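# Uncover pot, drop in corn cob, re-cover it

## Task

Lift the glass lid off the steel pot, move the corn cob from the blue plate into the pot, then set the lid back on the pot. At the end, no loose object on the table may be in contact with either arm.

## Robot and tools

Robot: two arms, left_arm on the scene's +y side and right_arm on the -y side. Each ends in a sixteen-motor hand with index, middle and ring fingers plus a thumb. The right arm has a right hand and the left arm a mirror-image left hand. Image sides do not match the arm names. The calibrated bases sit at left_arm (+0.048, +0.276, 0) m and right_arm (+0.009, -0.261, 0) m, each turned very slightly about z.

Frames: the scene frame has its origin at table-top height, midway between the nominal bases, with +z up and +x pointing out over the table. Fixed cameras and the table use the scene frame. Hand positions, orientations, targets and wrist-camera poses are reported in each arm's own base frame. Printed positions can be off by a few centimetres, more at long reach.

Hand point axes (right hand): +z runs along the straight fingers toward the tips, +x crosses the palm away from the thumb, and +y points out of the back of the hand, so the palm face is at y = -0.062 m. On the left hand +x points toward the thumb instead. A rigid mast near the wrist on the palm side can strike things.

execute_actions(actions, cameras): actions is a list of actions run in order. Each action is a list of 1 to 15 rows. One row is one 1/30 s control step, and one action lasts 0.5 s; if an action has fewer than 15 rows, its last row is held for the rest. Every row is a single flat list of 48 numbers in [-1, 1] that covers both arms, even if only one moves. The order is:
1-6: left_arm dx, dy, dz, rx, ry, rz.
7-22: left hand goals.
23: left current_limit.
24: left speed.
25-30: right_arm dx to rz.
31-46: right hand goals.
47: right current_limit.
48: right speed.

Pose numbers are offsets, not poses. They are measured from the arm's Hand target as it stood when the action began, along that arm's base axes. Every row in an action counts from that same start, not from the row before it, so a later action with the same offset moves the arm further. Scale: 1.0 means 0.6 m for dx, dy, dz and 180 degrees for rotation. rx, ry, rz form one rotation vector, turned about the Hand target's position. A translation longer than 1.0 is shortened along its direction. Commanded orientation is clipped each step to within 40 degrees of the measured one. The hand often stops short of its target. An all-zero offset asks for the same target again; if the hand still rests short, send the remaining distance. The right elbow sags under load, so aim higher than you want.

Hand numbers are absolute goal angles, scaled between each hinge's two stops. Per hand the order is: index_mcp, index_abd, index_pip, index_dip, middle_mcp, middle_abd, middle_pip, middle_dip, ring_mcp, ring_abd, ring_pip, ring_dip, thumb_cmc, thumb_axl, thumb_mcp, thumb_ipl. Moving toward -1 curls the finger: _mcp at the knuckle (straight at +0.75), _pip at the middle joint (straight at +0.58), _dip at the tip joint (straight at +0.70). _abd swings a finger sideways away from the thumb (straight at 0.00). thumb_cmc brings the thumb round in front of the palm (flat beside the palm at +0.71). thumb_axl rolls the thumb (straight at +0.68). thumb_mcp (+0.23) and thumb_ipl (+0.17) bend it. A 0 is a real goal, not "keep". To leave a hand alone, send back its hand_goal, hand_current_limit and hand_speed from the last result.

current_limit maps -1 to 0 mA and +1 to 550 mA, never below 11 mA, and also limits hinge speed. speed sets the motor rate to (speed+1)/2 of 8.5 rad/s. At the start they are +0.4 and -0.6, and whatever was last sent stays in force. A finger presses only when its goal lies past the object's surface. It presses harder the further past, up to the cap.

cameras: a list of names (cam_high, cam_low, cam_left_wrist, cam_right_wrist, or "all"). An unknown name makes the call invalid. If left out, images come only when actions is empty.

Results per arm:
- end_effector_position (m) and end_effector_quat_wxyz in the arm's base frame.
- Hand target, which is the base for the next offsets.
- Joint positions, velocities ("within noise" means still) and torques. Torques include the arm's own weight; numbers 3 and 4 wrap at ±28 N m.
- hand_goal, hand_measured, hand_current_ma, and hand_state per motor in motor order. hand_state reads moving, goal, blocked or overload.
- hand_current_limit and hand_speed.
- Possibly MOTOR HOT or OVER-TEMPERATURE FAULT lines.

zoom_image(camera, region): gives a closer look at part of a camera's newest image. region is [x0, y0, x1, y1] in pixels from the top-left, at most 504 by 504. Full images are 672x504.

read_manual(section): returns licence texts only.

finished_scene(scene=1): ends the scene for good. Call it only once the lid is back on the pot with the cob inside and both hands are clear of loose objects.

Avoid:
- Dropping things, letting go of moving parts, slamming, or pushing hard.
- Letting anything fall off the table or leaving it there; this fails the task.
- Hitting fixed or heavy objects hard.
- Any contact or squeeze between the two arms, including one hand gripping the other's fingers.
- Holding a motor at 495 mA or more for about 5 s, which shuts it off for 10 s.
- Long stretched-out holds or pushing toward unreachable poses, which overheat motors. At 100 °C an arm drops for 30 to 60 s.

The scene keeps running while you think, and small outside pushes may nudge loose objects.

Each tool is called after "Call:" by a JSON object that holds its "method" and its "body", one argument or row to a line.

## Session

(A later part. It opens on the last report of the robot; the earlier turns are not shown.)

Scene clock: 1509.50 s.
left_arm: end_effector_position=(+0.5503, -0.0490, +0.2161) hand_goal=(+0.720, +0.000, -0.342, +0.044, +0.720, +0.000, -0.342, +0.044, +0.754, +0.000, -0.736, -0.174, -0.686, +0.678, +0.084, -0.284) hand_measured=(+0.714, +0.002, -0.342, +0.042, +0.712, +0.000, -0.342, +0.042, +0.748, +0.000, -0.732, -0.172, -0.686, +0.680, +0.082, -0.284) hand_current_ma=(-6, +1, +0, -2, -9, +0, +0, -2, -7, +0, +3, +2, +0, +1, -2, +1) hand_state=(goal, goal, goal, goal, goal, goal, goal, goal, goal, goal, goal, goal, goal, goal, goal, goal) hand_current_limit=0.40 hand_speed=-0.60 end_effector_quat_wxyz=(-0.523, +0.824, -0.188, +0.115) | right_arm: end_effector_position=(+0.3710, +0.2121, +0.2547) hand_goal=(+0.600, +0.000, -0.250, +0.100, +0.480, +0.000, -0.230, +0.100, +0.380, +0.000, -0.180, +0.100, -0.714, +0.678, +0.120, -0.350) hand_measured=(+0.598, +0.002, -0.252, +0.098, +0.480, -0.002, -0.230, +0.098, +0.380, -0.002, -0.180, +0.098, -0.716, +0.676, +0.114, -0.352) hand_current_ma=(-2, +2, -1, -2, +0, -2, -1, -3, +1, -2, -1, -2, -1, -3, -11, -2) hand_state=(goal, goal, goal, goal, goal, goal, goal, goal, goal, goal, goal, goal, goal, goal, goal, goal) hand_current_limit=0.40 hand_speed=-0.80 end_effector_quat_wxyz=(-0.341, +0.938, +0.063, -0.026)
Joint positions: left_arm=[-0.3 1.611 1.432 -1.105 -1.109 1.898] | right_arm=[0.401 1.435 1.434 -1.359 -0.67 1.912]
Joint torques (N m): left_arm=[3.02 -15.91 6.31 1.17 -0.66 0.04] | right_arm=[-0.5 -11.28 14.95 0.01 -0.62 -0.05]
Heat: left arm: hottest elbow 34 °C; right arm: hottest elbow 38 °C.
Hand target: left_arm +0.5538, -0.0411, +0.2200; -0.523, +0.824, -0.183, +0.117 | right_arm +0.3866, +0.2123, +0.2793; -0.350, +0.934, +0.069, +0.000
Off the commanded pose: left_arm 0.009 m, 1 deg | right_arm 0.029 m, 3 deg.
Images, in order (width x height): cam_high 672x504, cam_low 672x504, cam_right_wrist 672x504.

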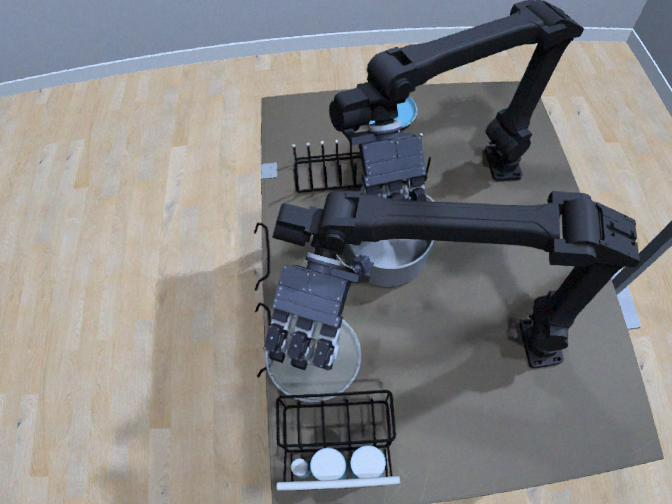

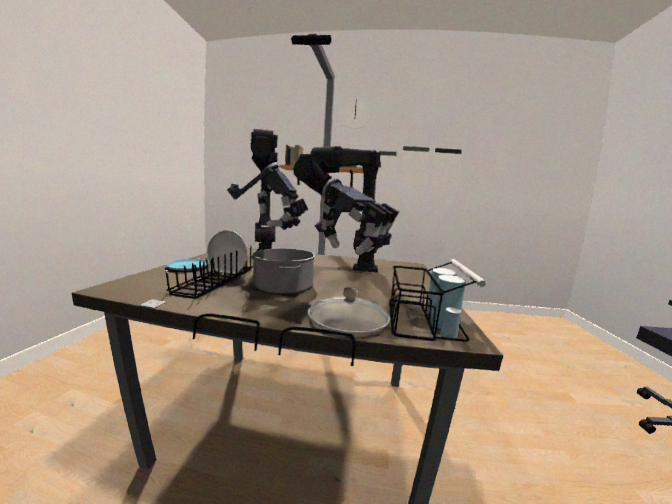

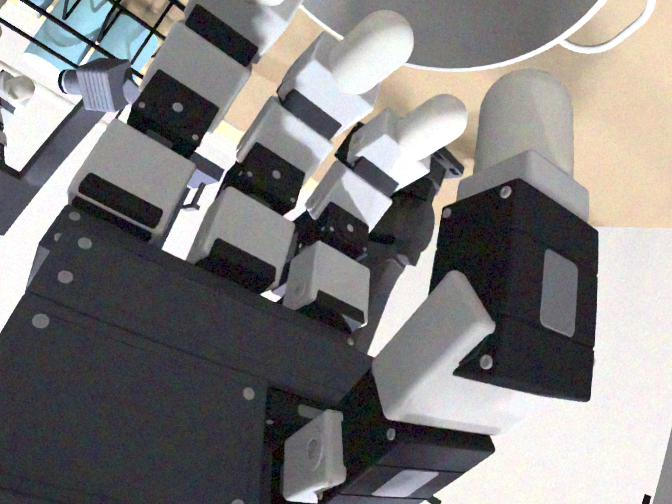

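Call:
{"method": "execute_actions", "body": {
  "actions": [
    [[0.007,0.006,-0.08,0,0,0,0.719,0,-0.343,0.043,0.719,0,-0.343,0.043,0.753,0,-0.737,-0.174,-0.686,0.677,0.083,-0.285,0.4,-0.6,0,0,0.1,0,0,0,0.60,0,-0.25,0.1,0.48,0,-0.23,0.1,0.38,0,-0.18,0.1,-0.714,0.677,0.12,-0.35,0.4,-0.8]],
    [[0,0,-0.05,0,0,0,0.719,0,-0.343,0.043,0.719,0,-0.343,0.043,0.753,0,-0.737,-0.174,-0.686,0.677,0.083,-0.285,0.4,-0.6,0.067,-0.177,0.02,0,0,-0.078,0.60,0,-0.25,0.1,0.48,0,-0.23,0.1,0.38,0,-0.18,0.1,-0.714,0.677,0.12,-0.35,0.4,-0.8]],
    [[0,0,0,0,0,0,0.719,0,-0.343,0.043,0.719,0,-0.343,0.043,0.753,0,-0.737,-0.174,-0.686,0.677,0.083,-0.285,0.4,-0.6,0.022,-0.177,0,0,0,-0.078,0.60,0,-0.25,0.1,0.48,0,-0.23,0.1,0.38,0,-0.18,0.1,-0.714,0.677,0.12,-0.35,0.4,-0.8]]
  ],
  "cameras": ["all"]
}}

Call:
{"method": "zoom_image", "body": {
  "camera": "cam_low",
  "region": [280, 200, 420, 350]
}}

Call:
{"method": "zoom_image", "body": {
  "camera": "cam_high",
  "region": [250, 230, 400, 410]
}}

Scene clock: 1533.27 s.
left_arm: end_effector_position=(+0.5531, -0.0477, +0.1450) hand_goal=(+0.720, +0.000, -0.342, +0.044, +0.720, +0.000, -0.342, +0.044, +0.754, +0.000, -0.736, -0.174, -0.686, +0.678, +0.084, -0.284) hand_measured=(+0.714, +0.002, -0.342, +0.042, +0.712, +0.000, -0.342, +0.042, +0.748, +0.000, -0.732, -0.172, -0.686, +0.680, +0.082, -0.284) hand_current_ma=(-6, +1, +0, -2, -9, +0, +0, -2, -7, +0, +3, +2, +0, +1, -2, +1) hand_state=(goal, goal, goal, goal, goal, goal, goal, goal, goal, goal, goal, goal, goal, goal, goal, goal) hand_current_limit=0.40 hand_speed=-0.60 end_effector_quat_wxyz=(-0.522, +0.824, -0.186, +0.121) | right_arm: end_effector_position=(+0.4280, -0.0003, +0.3273) hand_goal=(+0.600, +0.000, -0.250, +0.100, +0.480, +0.000, -0.230, +0.100, +0.380, +0.000, -0.180, +0.100, -0.714, +0.678, +0.120, -0.350) hand_measured=(+0.596, +0.002, -0.250, +0.098, +0.478, -0.002, -0.230, +0.098, +0.378, -0.002, -0.180, +0.098, -0.716, +0.676, +0.116, -0.352) hand_current_ma=(-4, +2, -1, -2, -2, -2, +0, -3, -1, -2, +0, -2, -1, -3, -6, -2) hand_state=(goal, goal, goal, goal, goal, goal, goal, goal, goal, goal, goal, goal, goal, goal, goal, goal) hand_current_limit=0.40 hand_speed=-0.80 end_effector_quat_wxyz=(-0.334, +0.924, -0.178, +0.059)
Joint positions: left_arm=[-0.295 1.655 1.291 -0.889 -1.106 1.918] | right_arm=[-0.117 1.461 1.653 -1.563 -0.668 1.904]
Joint torques (N m): left_arm=[3.37 -14.56 6.2 1.26 -0.67 0.07] | right_arm=[0.79 -11.34 15.08 0.05 -0.82 -0.11]
Heat: left arm: hottest elbow 34 °C; right arm: hottest elbow 40 °C.
Hand target: left_arm +0.5580, -0.0375, +0.1420; -0.523, +0.824, -0.183, +0.117 | right_arm +0.4400, -0.0001, +0.3513; -0.340, +0.923, -0.159, +0.085
Off the commanded pose: left_arm 0.012 m, 1 deg | right_arm 0.027 m, 4 deg.

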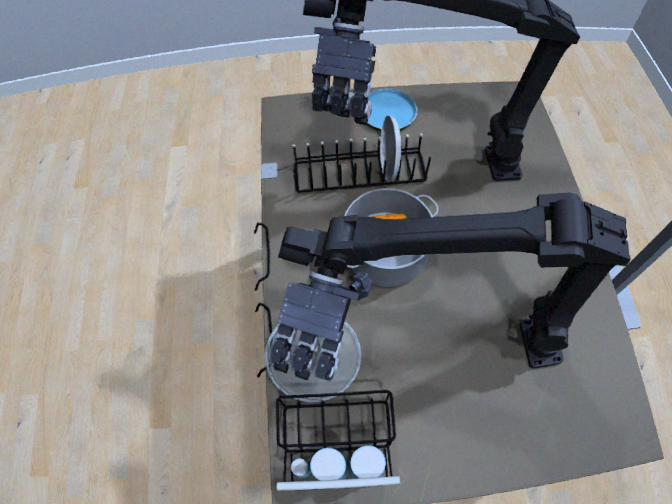

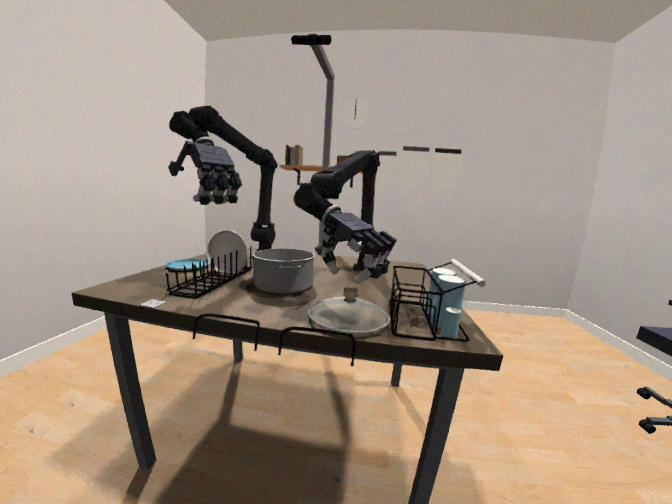

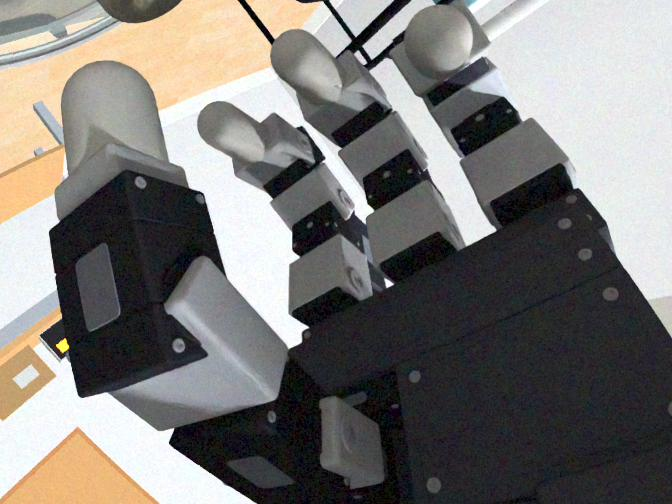

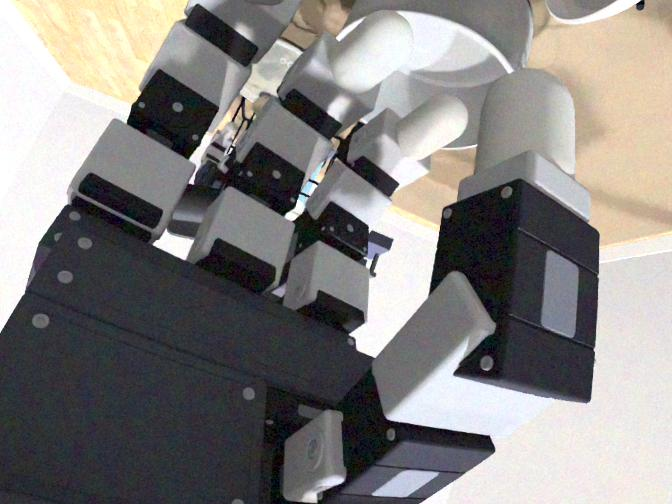

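Scaled by 3.360 from the camera's 672x504 image, which has a finer 960x720 frame.

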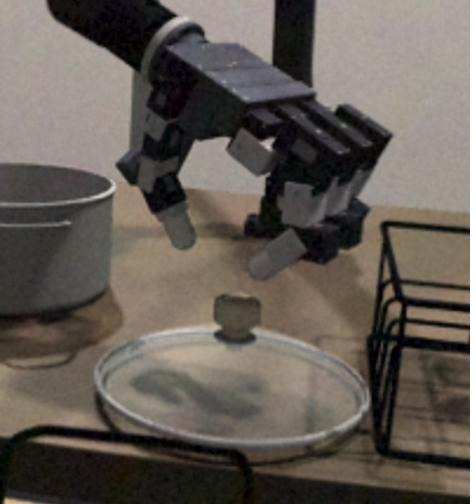

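Scaled by 2.800 from the camera's 672x504 image, which has a finer 960x720 frame.

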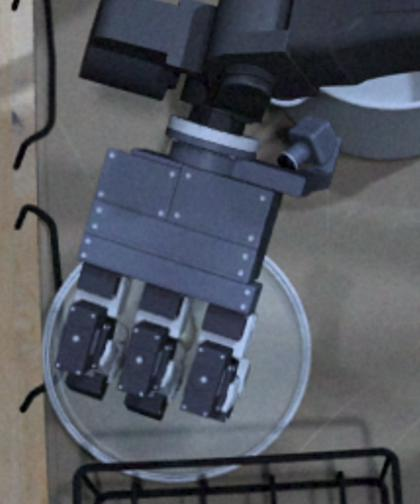

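Call:
{"method": "execute_actions", "body": {
  "actions": [
    [[0.013,0.028,-0.045,0,0,0,0.719,0,-0.343,0.043,0.719,0,-0.343,0.043,0.753,0,-0.737,-0.174,-0.686,0.677,0.083,-0.285,0.4,-0.6,-0.022,-0.177,0,0,0,-0.078,0.60,0,-0.25,0.1,0.48,0,-0.23,0.1,0.38,0,-0.18,0.1,-0.714,0.677,0.12,-0.35,0.4,-0.8]],
    [[0,0,0,0,0,0,0.719,0,-0.343,0.043,0.719,0,-0.343,0.043,0.753,0,-0.737,-0.174,-0.686,0.677,0.083,-0.285,0.4,-0.6,-0.065,-0.168,0,0,0,-0.078,0.60,0,-0.25,0.1,0.48,0,-0.23,0.1,0.38,0,-0.18,0.1,-0.714,0.677,0.12,-0.35,0.4,-0.8]]
  ],
  "cameras": ["all"]
}}

Call:
{"method": "zoom_image", "body": {
  "camera": "cam_low",
  "region": [280, 200, 420, 350]
}}

Call:
{"method": "zoom_image", "body": {
  "camera": "cam_left_wrist",
  "region": [0, 0, 350, 220]
}}

Scene clock: 1654.40 s.
left_arm: end_effector_position=(+0.5617, -0.0284, +0.1184) hand_goal=(+0.720, +0.000, -0.342, +0.044, +0.720, +0.000, -0.342, +0.044, +0.754, +0.000, -0.736, -0.174, -0.686, +0.678, +0.084, -0.284) hand_measured=(+0.714, +0.002, -0.342, +0.042, +0.712, +0.000, -0.342, +0.042, +0.744, +0.000, -0.738, -0.172, -0.686, +0.680, +0.082, -0.284) hand_current_ma=(-6, +1, +0, -2, -9, +0, +0, -2, -15, +0, -1, +2, +0, +1, -2, +1) hand_state=(goal, goal, goal, goal, goal, goal, goal, goal, goal, goal, goal, goal, goal, goal, goal, goal) hand_current_limit=0.40 hand_speed=-0.60 end_effector_quat_wxyz=(-0.522, +0.824, -0.184, +0.120) | right_arm: end_effector_position=(+0.3776, -0.2019, +0.3274) hand_goal=(+0.600, +0.000, -0.250, +0.100, +0.480, +0.000, -0.230, +0.100, +0.380, +0.000, -0.180, +0.100, -0.714, +0.678, +0.120, -0.350) hand_measured=(+0.596, +0.002, -0.250, +0.098, +0.478, -0.002, -0.230, +0.098, +0.378, -0.002, -0.180, +0.098, -0.716, +0.676, +0.116, -0.352) hand_current_ma=(-4, +2, +0, -2, -2, -2, +0, -3, -1, -2, +0, -2, -1, -3, -5, -2) hand_state=(goal, goal, goal, goal, goal, goal, goal, goal, goal, goal, goal, goal, goal, goal, goal, goal) hand_current_limit=0.40 hand_speed=-0.80 end_effector_quat_wxyz=(-0.311, +0.853, -0.397, +0.138)
Joint positions: left_arm=[-0.254 1.681 1.245 -0.751 -1.092 1.992] | right_arm=[-0.608 1.461 1.653 -1.563 -0.67 1.903]
Joint torques (N m): left_arm=[3.55 -15.38 6.13 1.36 -0.61 0.16] | right_arm=[1.32 -11.11 14.99 -0.09 -0.82 -0.12]
Heat: left arm: hottest elbow 33 °C; right arm: hottest elbow 46 °C.
Hand target: left_arm +0.5658, -0.0207, +0.1150; -0.523, +0.824, -0.183, +0.117 | right_arm +0.3878, -0.2071, +0.3513; -0.309, +0.857, -0.379, +0.165
Off the commanded pose: left_arm 0.009 m, 0 deg | right_arm 0.027 m, 4 deg.

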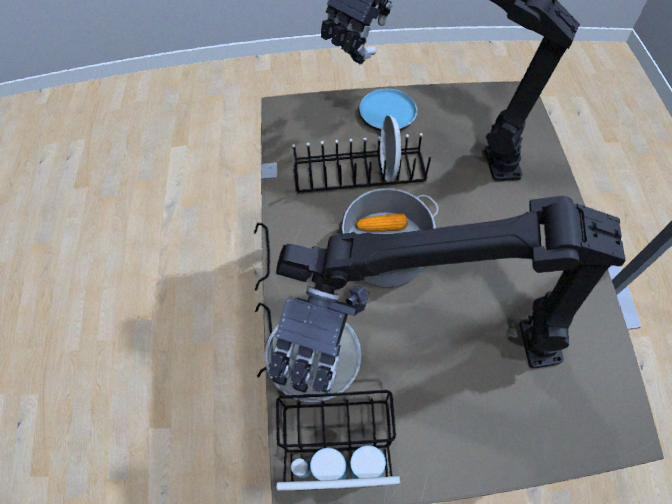

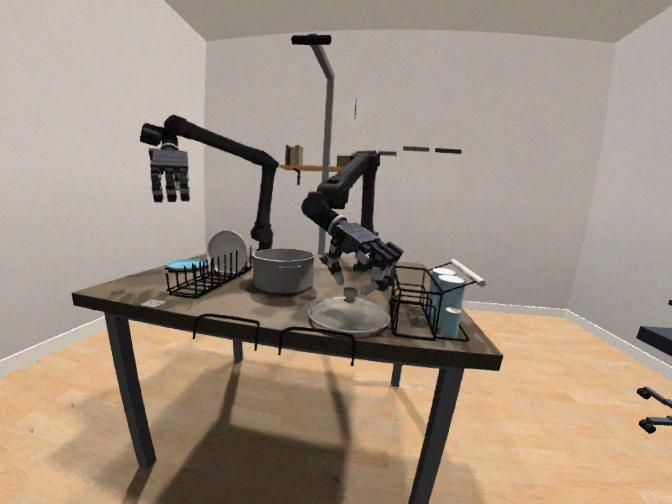

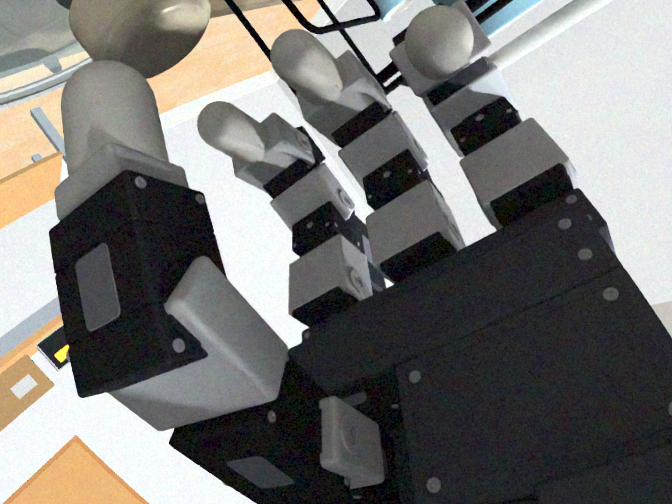

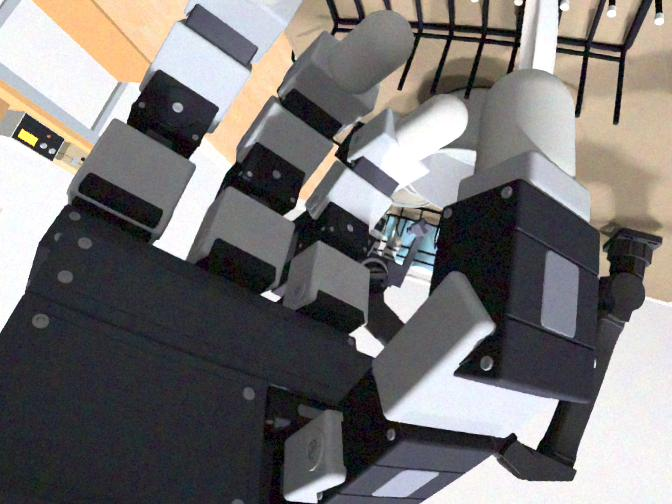

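Scaled by 3.360 from the camera's 672x504 image, which has a finer 960x720 frame.

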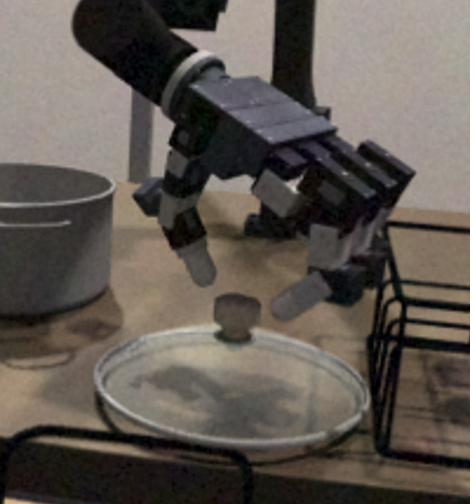

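Scaled by 1.440 from the camera's 672x504 image, which has a finer 960x720 frame.

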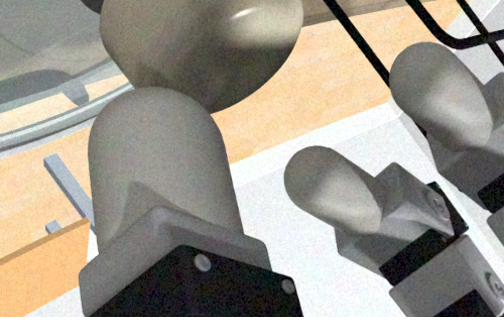

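Call:
{"method": "execute_actions", "body": {
  "actions": [
    [[-0.006,-0.012,-0.03,0,0,0,0.719,0,-0.343,0.043,0.719,0,-0.343,0.043,-0.068,0,-0.299,-0.174,-0.686,0.677,0.083,-0.285,0.4,-0.5,0,0,0,0,0,0,0.60,0,-0.25,0.1,0.48,0,-0.23,0.1,0.38,0,-0.18,0.1,-0.714,0.677,0.12,-0.35,0.4,-0.8]],
    [[0,0,0,0,0,0,0.719,0,-0.343,0.043,0.719,0,-0.343,0.043,-0.068,0,-0.299,-0.174,-0.686,0.677,0.083,-0.285,0.4,-0.5,0,0,0,0,0,0,0.60,0,-0.25,0.1,0.48,0,-0.23,0.1,0.38,0,-0.18,0.1,-0.714,0.677,0.12,-0.35,0.4,-0.8]]
  ],
  "cameras": ["all"]
}}

Call:
{"method": "zoom_image", "body": {
  "camera": "cam_low",
  "region": [280, 200, 420, 350]
}}

Call:
{"method": "zoom_image", "body": {
  "camera": "cam_left_wrist",
  "region": [0, 0, 350, 220]
}}

Call:
{"method": "zoom_image", "body": {
  "camera": "cam_high",
  "region": [250, 270, 370, 410]
}}

Scene clock: 1675.00 s.
left_arm: end_effector_position=(+0.5557, -0.0268, +0.0990) hand_goal=(+0.720, +0.000, -0.342, +0.044, +0.720, +0.000, -0.342, +0.044, -0.068, +0.000, -0.298, -0.174, -0.686, +0.678, +0.084, -0.284) hand_measured=(+0.714, +0.002, -0.342, +0.042, +0.712, +0.000, -0.342, +0.042, -0.066, +0.000, -0.298, -0.172, -0.686, +0.680, +0.082, -0.284) hand_current_ma=(-6, +1, +0, -2, -9, +0, +0, -2, +3, +0, +0, +2, +0, +1, -2, +1) hand_state=(goal, goal, goal, goal, goal, goal, goal, goal, goal, goal, goal, goal, goal, goal, goal, goal) hand_current_limit=0.40 hand_speed=-0.50 end_effector_quat_wxyz=(-0.522, +0.824, -0.192, +0.108) | right_arm: end_effector_position=(+0.3776, -0.2019, +0.3274) hand_goal=(+0.600, +0.000, -0.250, +0.100, +0.480, +0.000, -0.230, +0.100, +0.380, +0.000, -0.180, +0.100, -0.714, +0.678, +0.120, -0.350) hand_measured=(+0.596, +0.002, -0.250, +0.098, +0.478, -0.002, -0.230, +0.098, +0.378, -0.002, -0.180, +0.098, -0.716, +0.676, +0.116, -0.352) hand_current_ma=(-4, +2, +0, -2, -2, -2, +0, -3, -1, -2, +0, -2, -1, -3, -5, -2) hand_state=(goal, goal, goal, goal, goal, goal, goal, goal, goal, goal, goal, goal, goal, goal, goal, goal) hand_current_limit=0.40 hand_speed=-0.80 end_effector_quat_wxyz=(-0.311, +0.853, -0.397, +0.138)
Joint positions: left_arm=[-0.254 1.701 1.22 -0.732 -1.092 1.995] | right_arm=[-0.608 1.461 1.653 -1.563 -0.67 1.903]
Joint torques (N m): left_arm=[1.96 -14.74 6.09 1.14 -0.86 -0.17] | right_arm=[1.32 -11.28 15.12 -0.06 -0.79 -0.12]
Heat: left arm: hottest elbow 33 °C; right arm: hottest elbow 46 °C.
Hand target: left_arm +0.5622, -0.0279, +0.0970; -0.523, +0.824, -0.183, +0.117 | right_arm +0.3878, -0.2071, +0.3513; -0.309, +0.857, -0.379, +0.165
Off the commanded pose: left_arm 0.007 m, 2 deg | right_arm 0.027 m, 4 deg.

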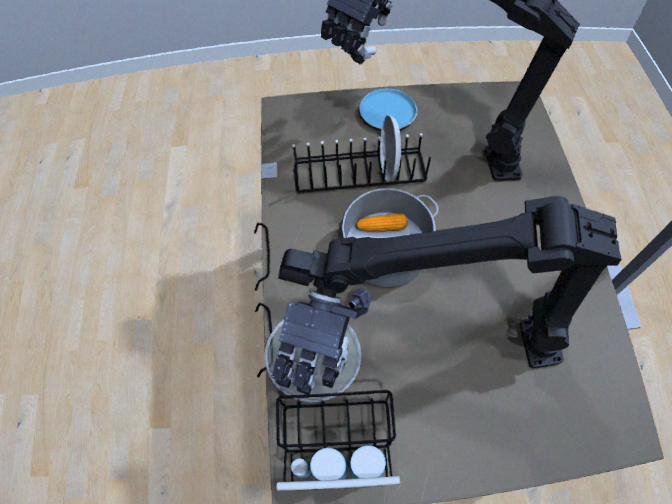

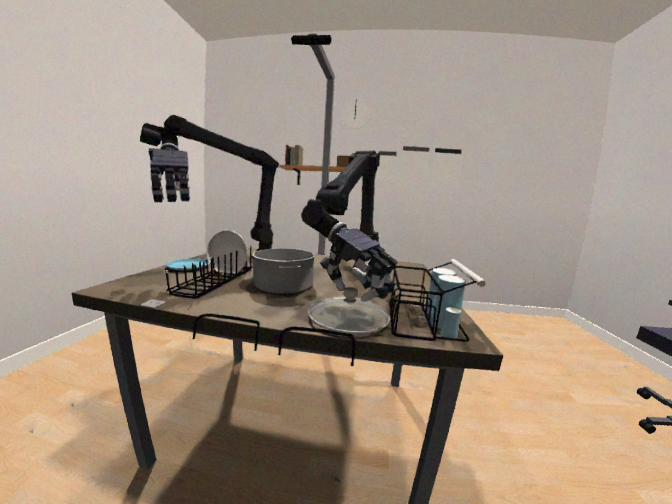

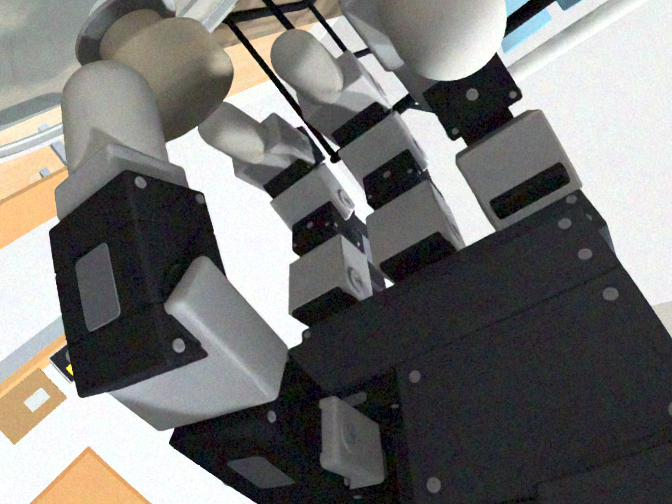

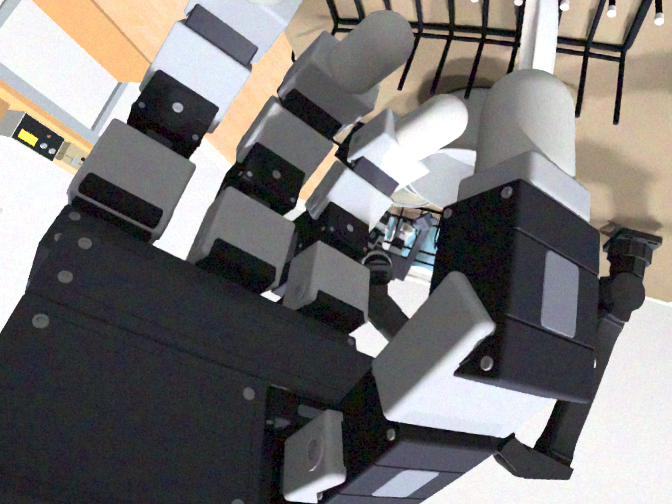

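Scaled by 3.360 from the camera's 672x504 image, which has a finer 960x720 frame.

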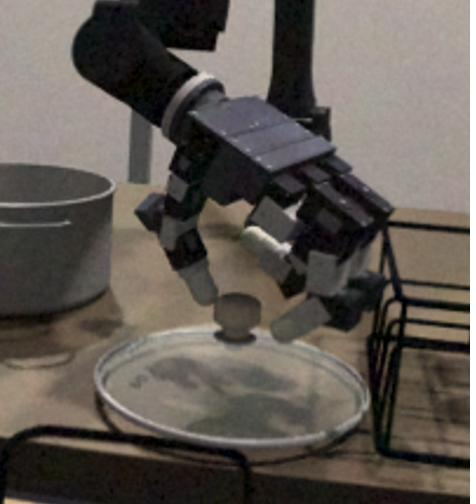

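Scaled by 1.440 from the camera's 672x504 image, which has a finer 960x720 frame.

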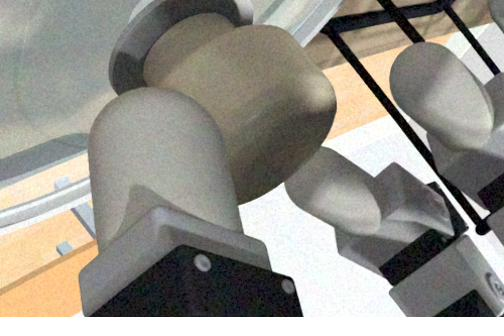

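Scaled by 3.600 from the camera's 672x504 image, which has a finer 960x720 frame.

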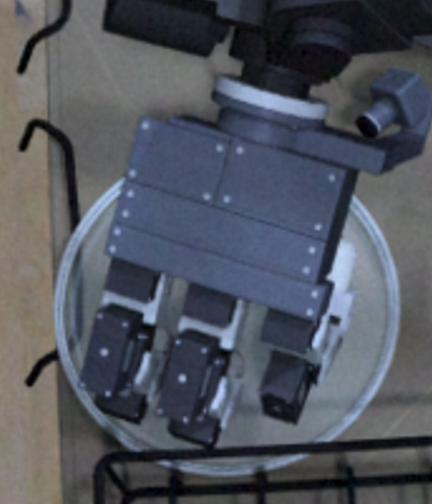

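Call:
{"method": "execute_actions", "body": {
  "actions": [
    [[-0.003,-0.032,-0.018,0,0,0,0.719,0,-0.343,0.043,0.719,0,-0.343,0.043,-0.068,0,-0.299,-0.174,-0.686,0.677,0.083,-0.285,0.4,-0.5,0,0,0,0,0,0,0.60,0,-0.25,0.1,0.48,0,-0.23,0.1,0.38,0,-0.18,0.1,-0.714,0.677,0.12,-0.35,0.4,-0.8]]
  ],
  "cameras": ["cam_left_wrist", "cam_low"]
}}

Call:
{"method": "zoom_image", "body": {
  "camera": "cam_low",
  "region": [280, 200, 420, 350]
}}

Call:
{"method": "zoom_image", "body": {
  "camera": "cam_left_wrist",
  "region": [0, 0, 350, 220]
}}

Scene clock: 1686.67 s.
left_arm: end_effector_position=(+0.5547, -0.0416, +0.0852) hand_goal=(+0.720, +0.000, -0.342, +0.044, +0.720, +0.000, -0.342, +0.044, -0.068, +0.000, -0.298, -0.174, -0.686, +0.678, +0.084, -0.284) hand_measured=(+0.714, +0.002, -0.342, +0.042, +0.712, +0.000, -0.342, +0.042, -0.066, +0.000, -0.298, -0.172, -0.686, +0.680, +0.082, -0.284) hand_current_ma=(-6, +1, +0, -2, -9, +0, +0, -2, +2, +0, +0, +2, +0, +1, -2, +1) hand_state=(goal, goal, goal, goal, goal, goal, goal, goal, goal, goal, goal, goal, goal, goal, goal, goal) hand_current_limit=0.40 hand_speed=-0.50 end_effector_quat_wxyz=(-0.520, +0.826, -0.188, +0.112) | right_arm: end_effector_position=(+0.3776, -0.2019, +0.3274) hand_goal=(+0.600, +0.000, -0.250, +0.100, +0.480, +0.000, -0.230, +0.100, +0.380, +0.000, -0.180, +0.100, -0.714, +0.678, +0.120, -0.350) hand_measured=(+0.596, +0.002, -0.250, +0.098, +0.478, -0.002, -0.230, +0.098, +0.378, -0.002, -0.180, +0.098, -0.716, +0.676, +0.116, -0.352) hand_current_ma=(-4, +2, +0, -2, -2, -2, +0, -3, -1, -2, +0, -2, -1, -3, -5, -2) hand_state=(goal, goal, goal, goal, goal, goal, goal, goal, goal, goal, goal, goal, goal, goal, goal, goal) hand_current_limit=0.40 hand_speed=-0.80 end_effector_quat_wxyz=(-0.311, +0.853, -0.397, +0.138)
Joint positions: left_arm=[-0.282 1.729 1.22 -0.754 -1.098 1.926] | right_arm=[-0.608 1.461 1.653 -1.563 -0.67 1.903]
Joint torques (N m): left_arm=[1.44 -14.68 6.83 0.12 -1.15 -0.19] | right_arm=[0.79 -11.46 15.04 -0.09 -0.79 -0.1]
Heat: left arm: hottest elbow 33 °C; right arm: hottest elbow 46 °C.
Hand target: left_arm +0.5604, -0.0471, +0.0862; -0.523, +0.824, -0.183, +0.117 | right_arm +0.3878, -0.2071, +0.3513; -0.309, +0.857, -0.379, +0.165
Off the commanded pose: left_arm 0.008 m, 1 deg | right_arm 0.027 m, 4 deg.
Images, in order (width x height): cam_low 672x504, cam_left_wrist 672x504.

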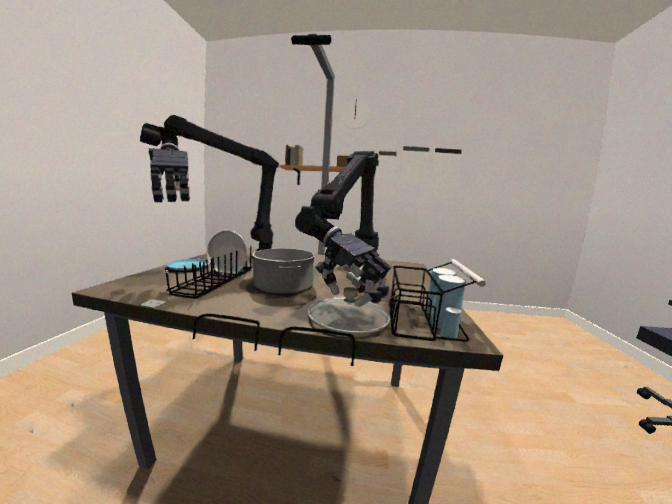

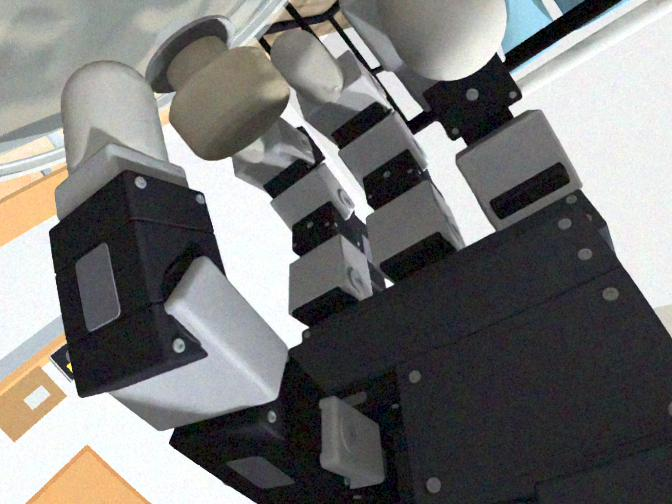

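Scaled by 3.360 from the camera's 672x504 image, which has a finer 960x720 frame.

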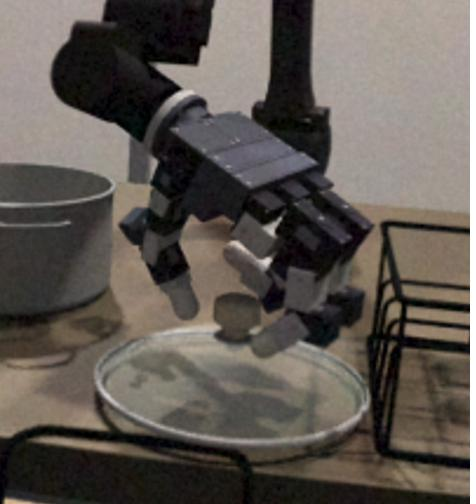

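Scaled by 1.440 from the camera's 672x504 image, which has a finer 960x720 frame.

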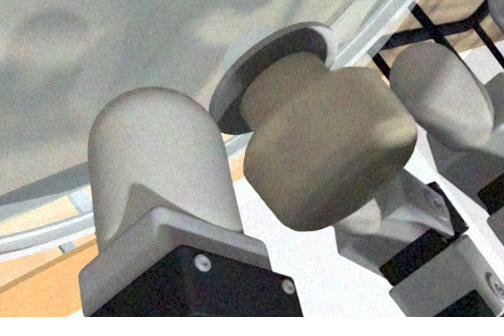

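Call:
{"method": "execute_actions", "body": {
  "actions": [
    [[0,0,0,0,0,0,0.541,0,-0.358,0.043,0.541,0,-0.358,0.043,-0.068,0,-0.299,-0.174,-0.686,0.677,-0.055,-0.178,0.3,-0.8,0,0,0,0,0,0,0.60,0,-0.25,0.1,0.48,0,-0.23,0.1,0.38,0,-0.18,0.1,-0.714,0.677,0.12,-0.35,0.4,-0.8]],
    [[0,0,0,0,0,0,0.42,0,-0.42,-0.02,0.42,0,-0.42,-0.02,-0.068,0,-0.299,-0.174,-0.686,0.677,-0.20,-0.26,0.5,-0.8,0,0,0,0,0,0,0.60,0,-0.25,0.1,0.48,0,-0.23,0.1,0.38,0,-0.18,0.1,-0.714,0.677,0.12,-0.35,0.4,-0.8]]
  ],
  "cameras": ["cam_left_wrist", "cam_low"]
}}

Call:
{"method": "zoom_image", "body": {
  "camera": "cam_low",
  "region": [280, 200, 420, 350]
}}

Call:
{"method": "zoom_image", "body": {
  "camera": "cam_left_wrist",
  "region": [0, 0, 350, 220]
}}

Scene clock: 1700.60 s.
left_arm: end_effector_position=(+0.5550, -0.0368, +0.0839) hand_goal=(+0.420, +0.000, -0.420, -0.020, +0.420, +0.000, -0.420, -0.020, -0.068, +0.000, -0.298, -0.174, -0.686, +0.678, -0.200, -0.260) hand_measured=(+0.484, +0.004, -0.394, -0.004, +0.530, -0.004, -0.362, +0.010, -0.066, +0.000, -0.298, -0.172, -0.682, +0.680, -0.050, -0.200) hand_current_ma=(+189, +3, +47, +25, +395, -3, +149, +62, +2, +0, +0, +2, +3, +1, +413, +233) hand_state=(blocked, goal, blocked, goal, blocked, goal, blocked, blocked, goal, goal, goal, goal, goal, goal, blocked, blocked) hand_current_limit=0.50 hand_speed=-0.80 end_effector_quat_wxyz=(-0.522, +0.826, -0.183, +0.109) | right_arm: end_effector_position=(+0.3776, -0.2019, +0.3274) hand_goal=(+0.600, +0.000, -0.250, +0.100, +0.480, +0.000, -0.230, +0.100, +0.380, +0.000, -0.180, +0.100, -0.714, +0.678, +0.120, -0.350) hand_measured=(+0.596, +0.002, -0.250, +0.098, +0.478, -0.002, -0.230, +0.098, +0.378, -0.002, -0.180, +0.098, -0.716, +0.676, +0.116, -0.352) hand_current_ma=(-4, +2, +0, -2, -2, -2, +0, -3, -1, -2, +0, -2, -1, -3, -5, -2) hand_state=(goal, goal, goal, goal, goal, goal, goal, goal, goal, goal, goal, goal, goal, goal, goal, goal) hand_current_limit=0.40 hand_speed=-0.80 end_effector_quat_wxyz=(-0.311, +0.853, -0.397, +0.138)
Joint positions: left_arm=[-0.274 1.732 1.22 -0.755 -1.101 1.921] | right_arm=[-0.608 1.461 1.653 -1.563 -0.67 1.903]
Joint torques (N m): left_arm=[1.03 -15.44 6.69 -0.03 -1.02 -0.17] | right_arm=[1.14 -11.34 15.04 0.01 -0.8 -0.12]
Heat: left arm: hottest elbow 32 °C; right arm: hottest elbow 46 °C.
Hand target: left_arm +0.5604, -0.0471, +0.0862; -0.523, +0.824, -0.183, +0.117 | right_arm +0.3878, -0.2071, +0.3513; -0.309, +0.857, -0.379, +0.165
Off the commanded pose: left_arm 0.012 m, 1 deg | right_arm 0.027 m, 4 deg.
Images, in order (width x height): cam_low 672x504, cam_left_wrist 672x504.

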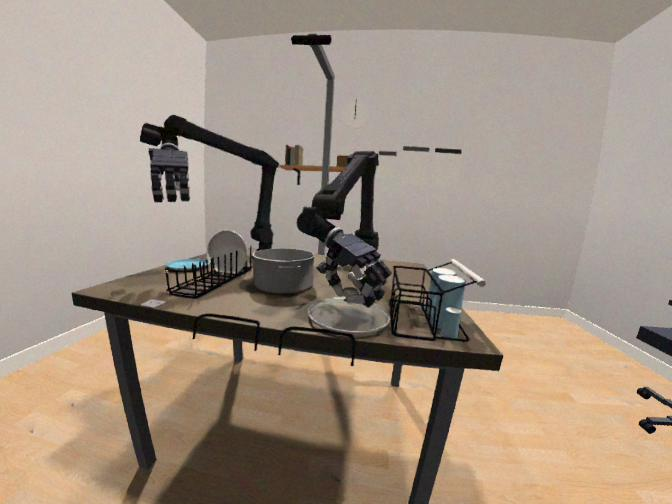

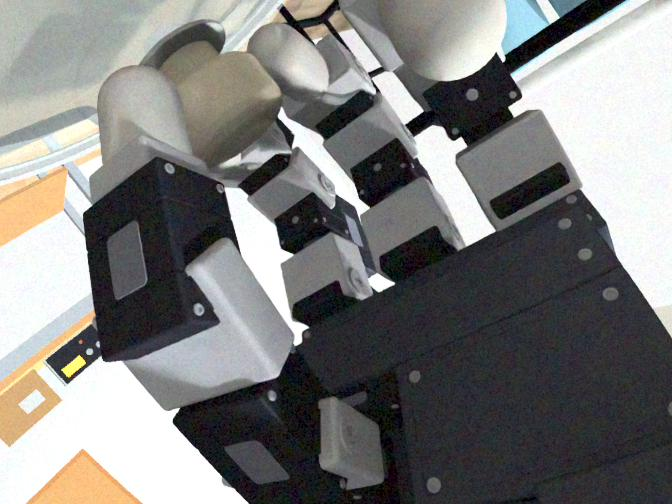

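Scaled by 3.360 from the camera's 672x504 image, which has a finer 960x720 frame.

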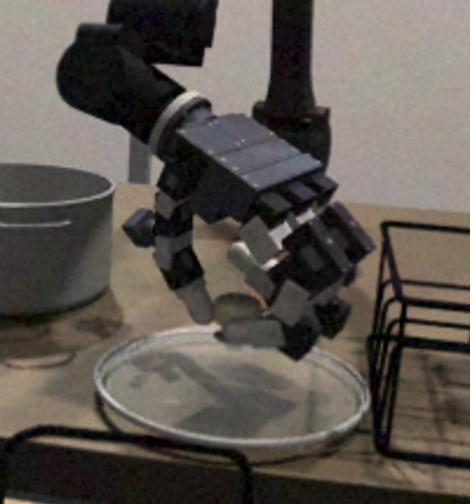

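Scaled by 1.440 from the camera's 672x504 image, which has a finer 960x720 frame.

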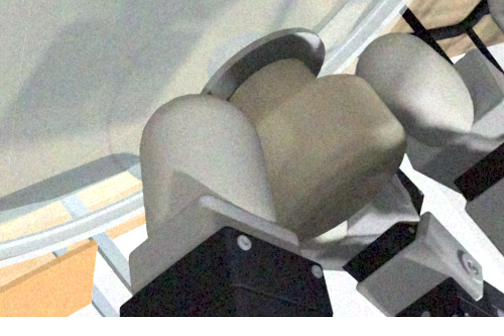

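Call:
{"method": "execute_actions", "body": {
  "actions": [
    [[0,0.004,0.02,0,0,0,0.40,0,-0.42,-0.02,0.40,0,-0.42,-0.02,-0.068,0,-0.299,-0.174,-0.686,0.677,-0.20,-0.26,0.7,-0.8,0,0,0,0,0,0,0.60,0,-0.25,0.1,0.48,0,-0.23,0.1,0.38,0,-0.18,0.1,-0.714,0.677,0.12,-0.35,0.4,-0.8]],
    [[0,0,0.04,0,0,0,0.40,0,-0.42,-0.02,0.40,0,-0.42,-0.02,-0.068,0,-0.299,-0.174,-0.686,0.677,-0.20,-0.26,0.7,-0.8,0,0,0,0,0,0,0.60,0,-0.25,0.1,0.48,0,-0.23,0.1,0.38,0,-0.18,0.1,-0.714,0.677,0.12,-0.35,0.4,-0.8]],
    [[0,0,0.04,0,0,0,0.40,0,-0.42,-0.02,0.40,0,-0.42,-0.02,-0.068,0,-0.299,-0.174,-0.686,0.677,-0.20,-0.26,0.7,-0.8,0,0,0,0,0,0,0.60,0,-0.25,0.1,0.48,0,-0.23,0.1,0.38,0,-0.18,0.1,-0.714,0.677,0.12,-0.35,0.4,-0.8]]
  ],
  "cameras": ["cam_left_wrist", "cam_low", "cam_high"]
}}

Call:
{"method": "zoom_image", "body": {
  "camera": "cam_low",
  "region": [260, 180, 420, 350]
}}

Scene clock: 1712.20 s.
left_arm: end_effector_position=(+0.5295, -0.0329, +0.0850) hand_goal=(+0.400, +0.000, -0.420, -0.020, +0.400, +0.000, -0.420, -0.020, -0.068, +0.000, -0.298, -0.174, -0.686, +0.678, -0.200, -0.260) hand_measured=(+0.476, +0.010, -0.386, -0.012, +0.518, -0.008, -0.362, +0.010, -0.066, +0.000, -0.298, -0.172, -0.676, +0.682, -0.050, -0.200) hand_current_ma=(+235, +12, +70, +10, +430, -9, +151, +62, +2, +0, +0, +2, +13, +4, +468, +233) hand_state=(blocked, goal, blocked, goal, blocked, goal, blocked, blocked, goal, goal, goal, goal, goal, goal, blocked, blocked) hand_current_limit=0.70 hand_speed=-0.80 end_effector_quat_wxyz=(-0.521, +0.824, -0.212, +0.062) | right_arm: end_effector_position=(+0.3776, -0.2019, +0.3274) hand_goal=(+0.600, +0.000, -0.250, +0.100, +0.480, +0.000, -0.230, +0.100, +0.380, +0.000, -0.180, +0.100, -0.714, +0.678, +0.120, -0.350) hand_measured=(+0.596, +0.002, -0.250, +0.098, +0.478, -0.002, -0.230, +0.098, +0.378, -0.002, -0.180, +0.098, -0.716, +0.676, +0.116, -0.352) hand_current_ma=(-4, +2, +0, -2, -2, -2, +0, -3, -1, -2, +0, -2, -1, -3, -5, -2) hand_state=(goal, goal, goal, goal, goal, goal, goal, goal, goal, goal, goal, goal, goal, goal, goal, goal) hand_current_limit=0.40 hand_speed=-0.80 end_effector_quat_wxyz=(-0.311, +0.853, -0.397, +0.138)
Joint positions: left_arm=[-0.279 1.723 1.23 -0.895 -1.097 1.909] | right_arm=[-0.608 1.461 1.653 -1.563 -0.67 1.903]
Joint torques (N m): left_arm=[1.67 -19.84 11.04 0.12 -1.19 0.01] | right_arm=[1.2 -11.63 15.05 -0.08 -0.79 -0.14]
Heat: left arm: hottest elbow 33 °C; right arm: hottest elbow 46 °C.
Hand target: left_arm +0.5604, -0.0447, +0.1462; -0.523, +0.824, -0.183, +0.117 | right_arm +0.3878, -0.2071, +0.3513; -0.309, +0.857, -0.379, +0.165
Off the commanded pose: left_arm 0.070 m, 7 deg | right_arm 0.027 m, 4 deg.
Images, in order (width x height): cam_high 672x504, cam_low 672x504, cam_left_wrist 672x504.

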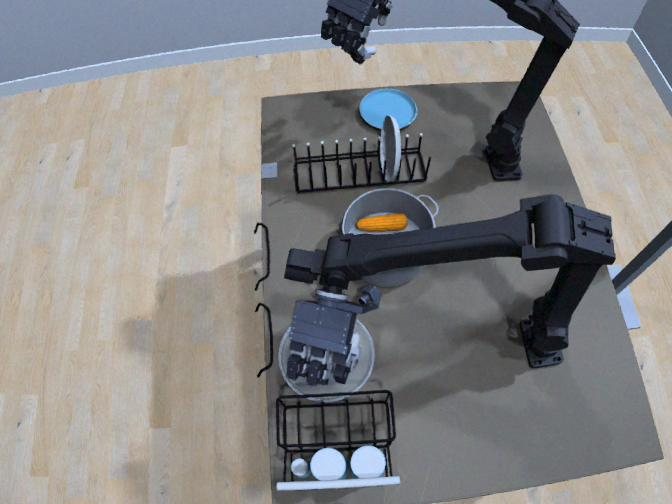

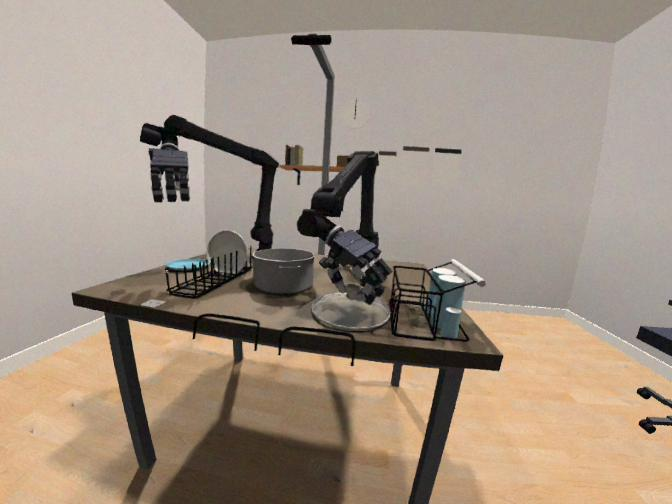

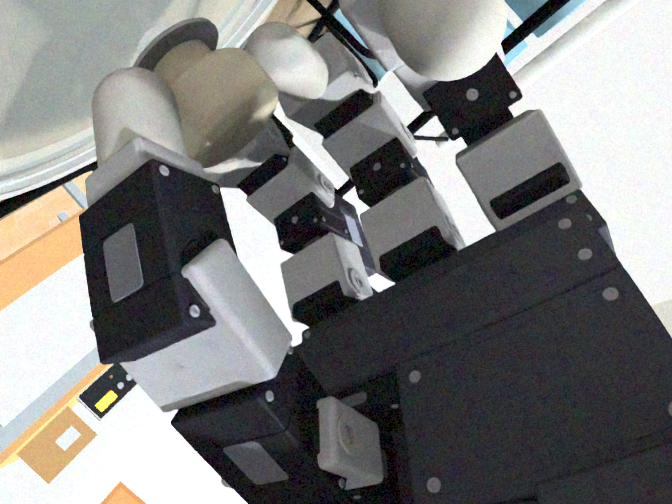

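Scaled by 2.965 from the camera's 672x504 image, which has a finer 960x720 frame.

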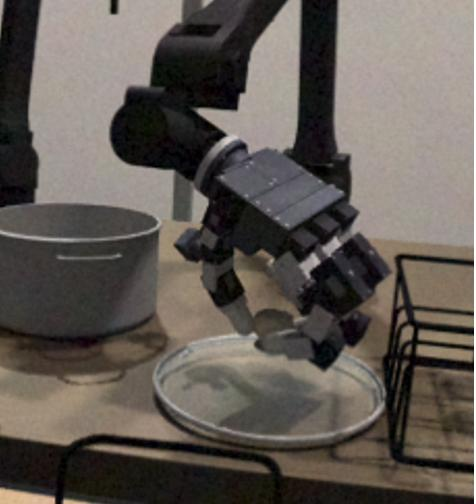

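Call:
{"method": "execute_actions", "body": {
  "actions": [
    [[0,0,0.04,0,0,0,0.40,0,-0.42,-0.02,0.40,0,-0.42,-0.02,-0.068,0,-0.299,-0.174,-0.686,0.677,-0.20,-0.26,0.7,-0.8,0,0,0,0,0,0,0.60,0,-0.25,0.1,0.48,0,-0.23,0.1,0.38,0,-0.18,0.1,-0.714,0.677,0.12,-0.35,0.4,-0.8]],
    [[0,0,0.04,0,0,0,0.40,0,-0.42,-0.02,0.40,0,-0.42,-0.02,-0.068,0,-0.299,-0.174,-0.686,0.677,-0.20,-0.26,0.7,-0.8,0,0,0,0,0,0,0.60,0,-0.25,0.1,0.48,0,-0.23,0.1,0.38,0,-0.18,0.1,-0.714,0.677,0.12,-0.35,0.4,-0.8]]
  ],
  "cameras": ["cam_left_wrist", "cam_low", "cam_high"]
}}

Call:
{"method": "zoom_image", "body": {
  "camera": "cam_low",
  "region": [260, 180, 420, 350]
}}

Scene clock: 1720.23 s.
left_arm: end_effector_position=(+0.5337, -0.0344, +0.1322) hand_goal=(+0.400, +0.000, -0.420, -0.020, +0.400, +0.000, -0.420, -0.020, -0.068, +0.000, -0.298, -0.174, -0.686, +0.678, -0.200, -0.260) hand_measured=(+0.476, +0.012, -0.380, -0.004, +0.514, -0.010, -0.362, +0.010, -0.066, +0.000, -0.298, -0.172, -0.672, +0.684, -0.050, -0.200) hand_current_ma=(+235, +15, +88, +24, +411, -12, +151, +62, +2, +0, +0, +2, +21, +9, +468, +233) hand_state=(blocked, goal, blocked, goal, blocked, goal, blocked, blocked, goal, goal, goal, goal, goal, goal, blocked, blocked) hand_current_limit=0.70 hand_speed=-0.80 end_effector_quat_wxyz=(-0.521, +0.825, -0.213, +0.062) | right_arm: end_effector_position=(+0.3776, -0.2019, +0.3274) hand_goal=(+0.600, +0.000, -0.250, +0.100, +0.480, +0.000, -0.230, +0.100, +0.380, +0.000, -0.180, +0.100, -0.714, +0.678, +0.120, -0.350) hand_measured=(+0.596, +0.002, -0.250, +0.098, +0.478, -0.002, -0.230, +0.098, +0.378, -0.002, -0.180, +0.098, -0.716, +0.676, +0.116, -0.352) hand_current_ma=(-4, +2, +0, -2, -2, -2, +0, -3, -1, -2, +0, -2, -1, -3, -5, -2) hand_state=(goal, goal, goal, goal, goal, goal, goal, goal, goal, goal, goal, goal, goal, goal, goal, goal) hand_current_limit=0.40 hand_speed=-0.80 end_effector_quat_wxyz=(-0.311, +0.853, -0.397, +0.138)
Joint positions: left_arm=[-0.279 1.681 1.311 -1.018 -1.095 1.909] | right_arm=[-0.608 1.461 1.653 -1.563 -0.67 1.903]
Joint torques (N m): left_arm=[1.49 -19.43 11.37 -0.06 -1.25 -0.05] | right_arm=[1.2 -11.52 15.16 -0.05 -0.75 -0.11]
Heat: left arm: hottest elbow 34 °C; right arm: hottest elbow 46 °C.
Hand target: left_arm +0.5604, -0.0447, +0.1942; -0.523, +0.824, -0.183, +0.117 | right_arm +0.3878, -0.2071, +0.3513; -0.309, +0.857, -0.379, +0.165
Off the commanded pose: left_arm 0.068 m, 7 deg | right_arm 0.027 m, 4 deg.
Images, in order (width x height): cam_high 672x504, cam_low 672x504, cam_left_wrist 672x504.

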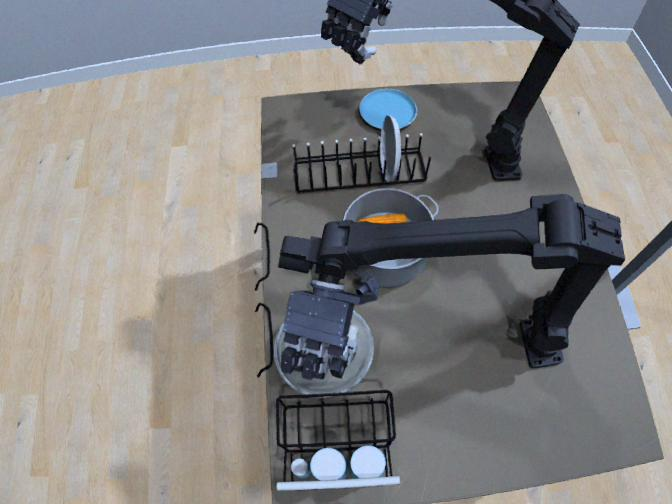

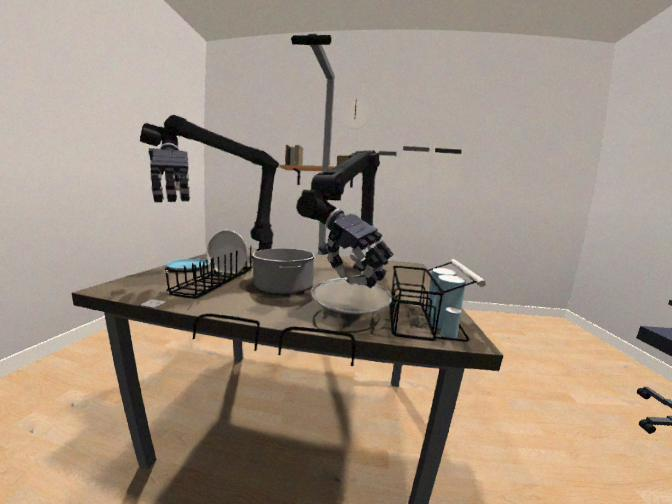

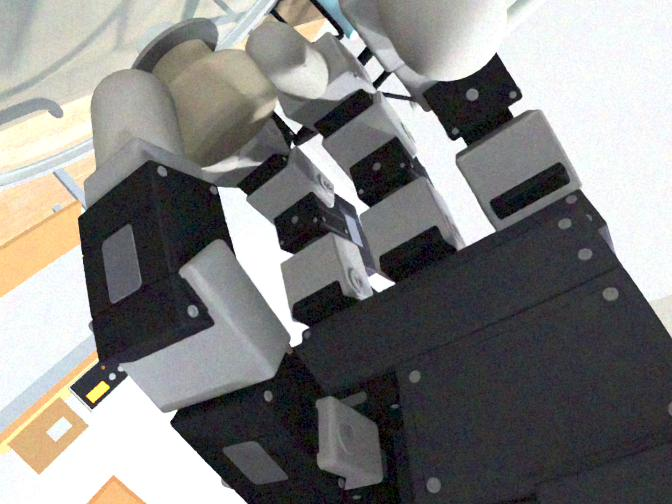

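Scaled by 2.965 from the camera's 672x504 image, which has a finer 960x720 frame.

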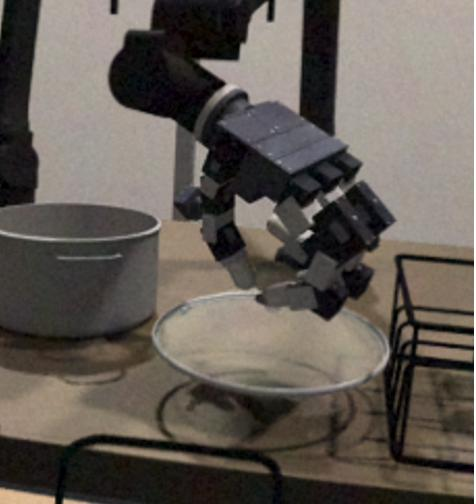

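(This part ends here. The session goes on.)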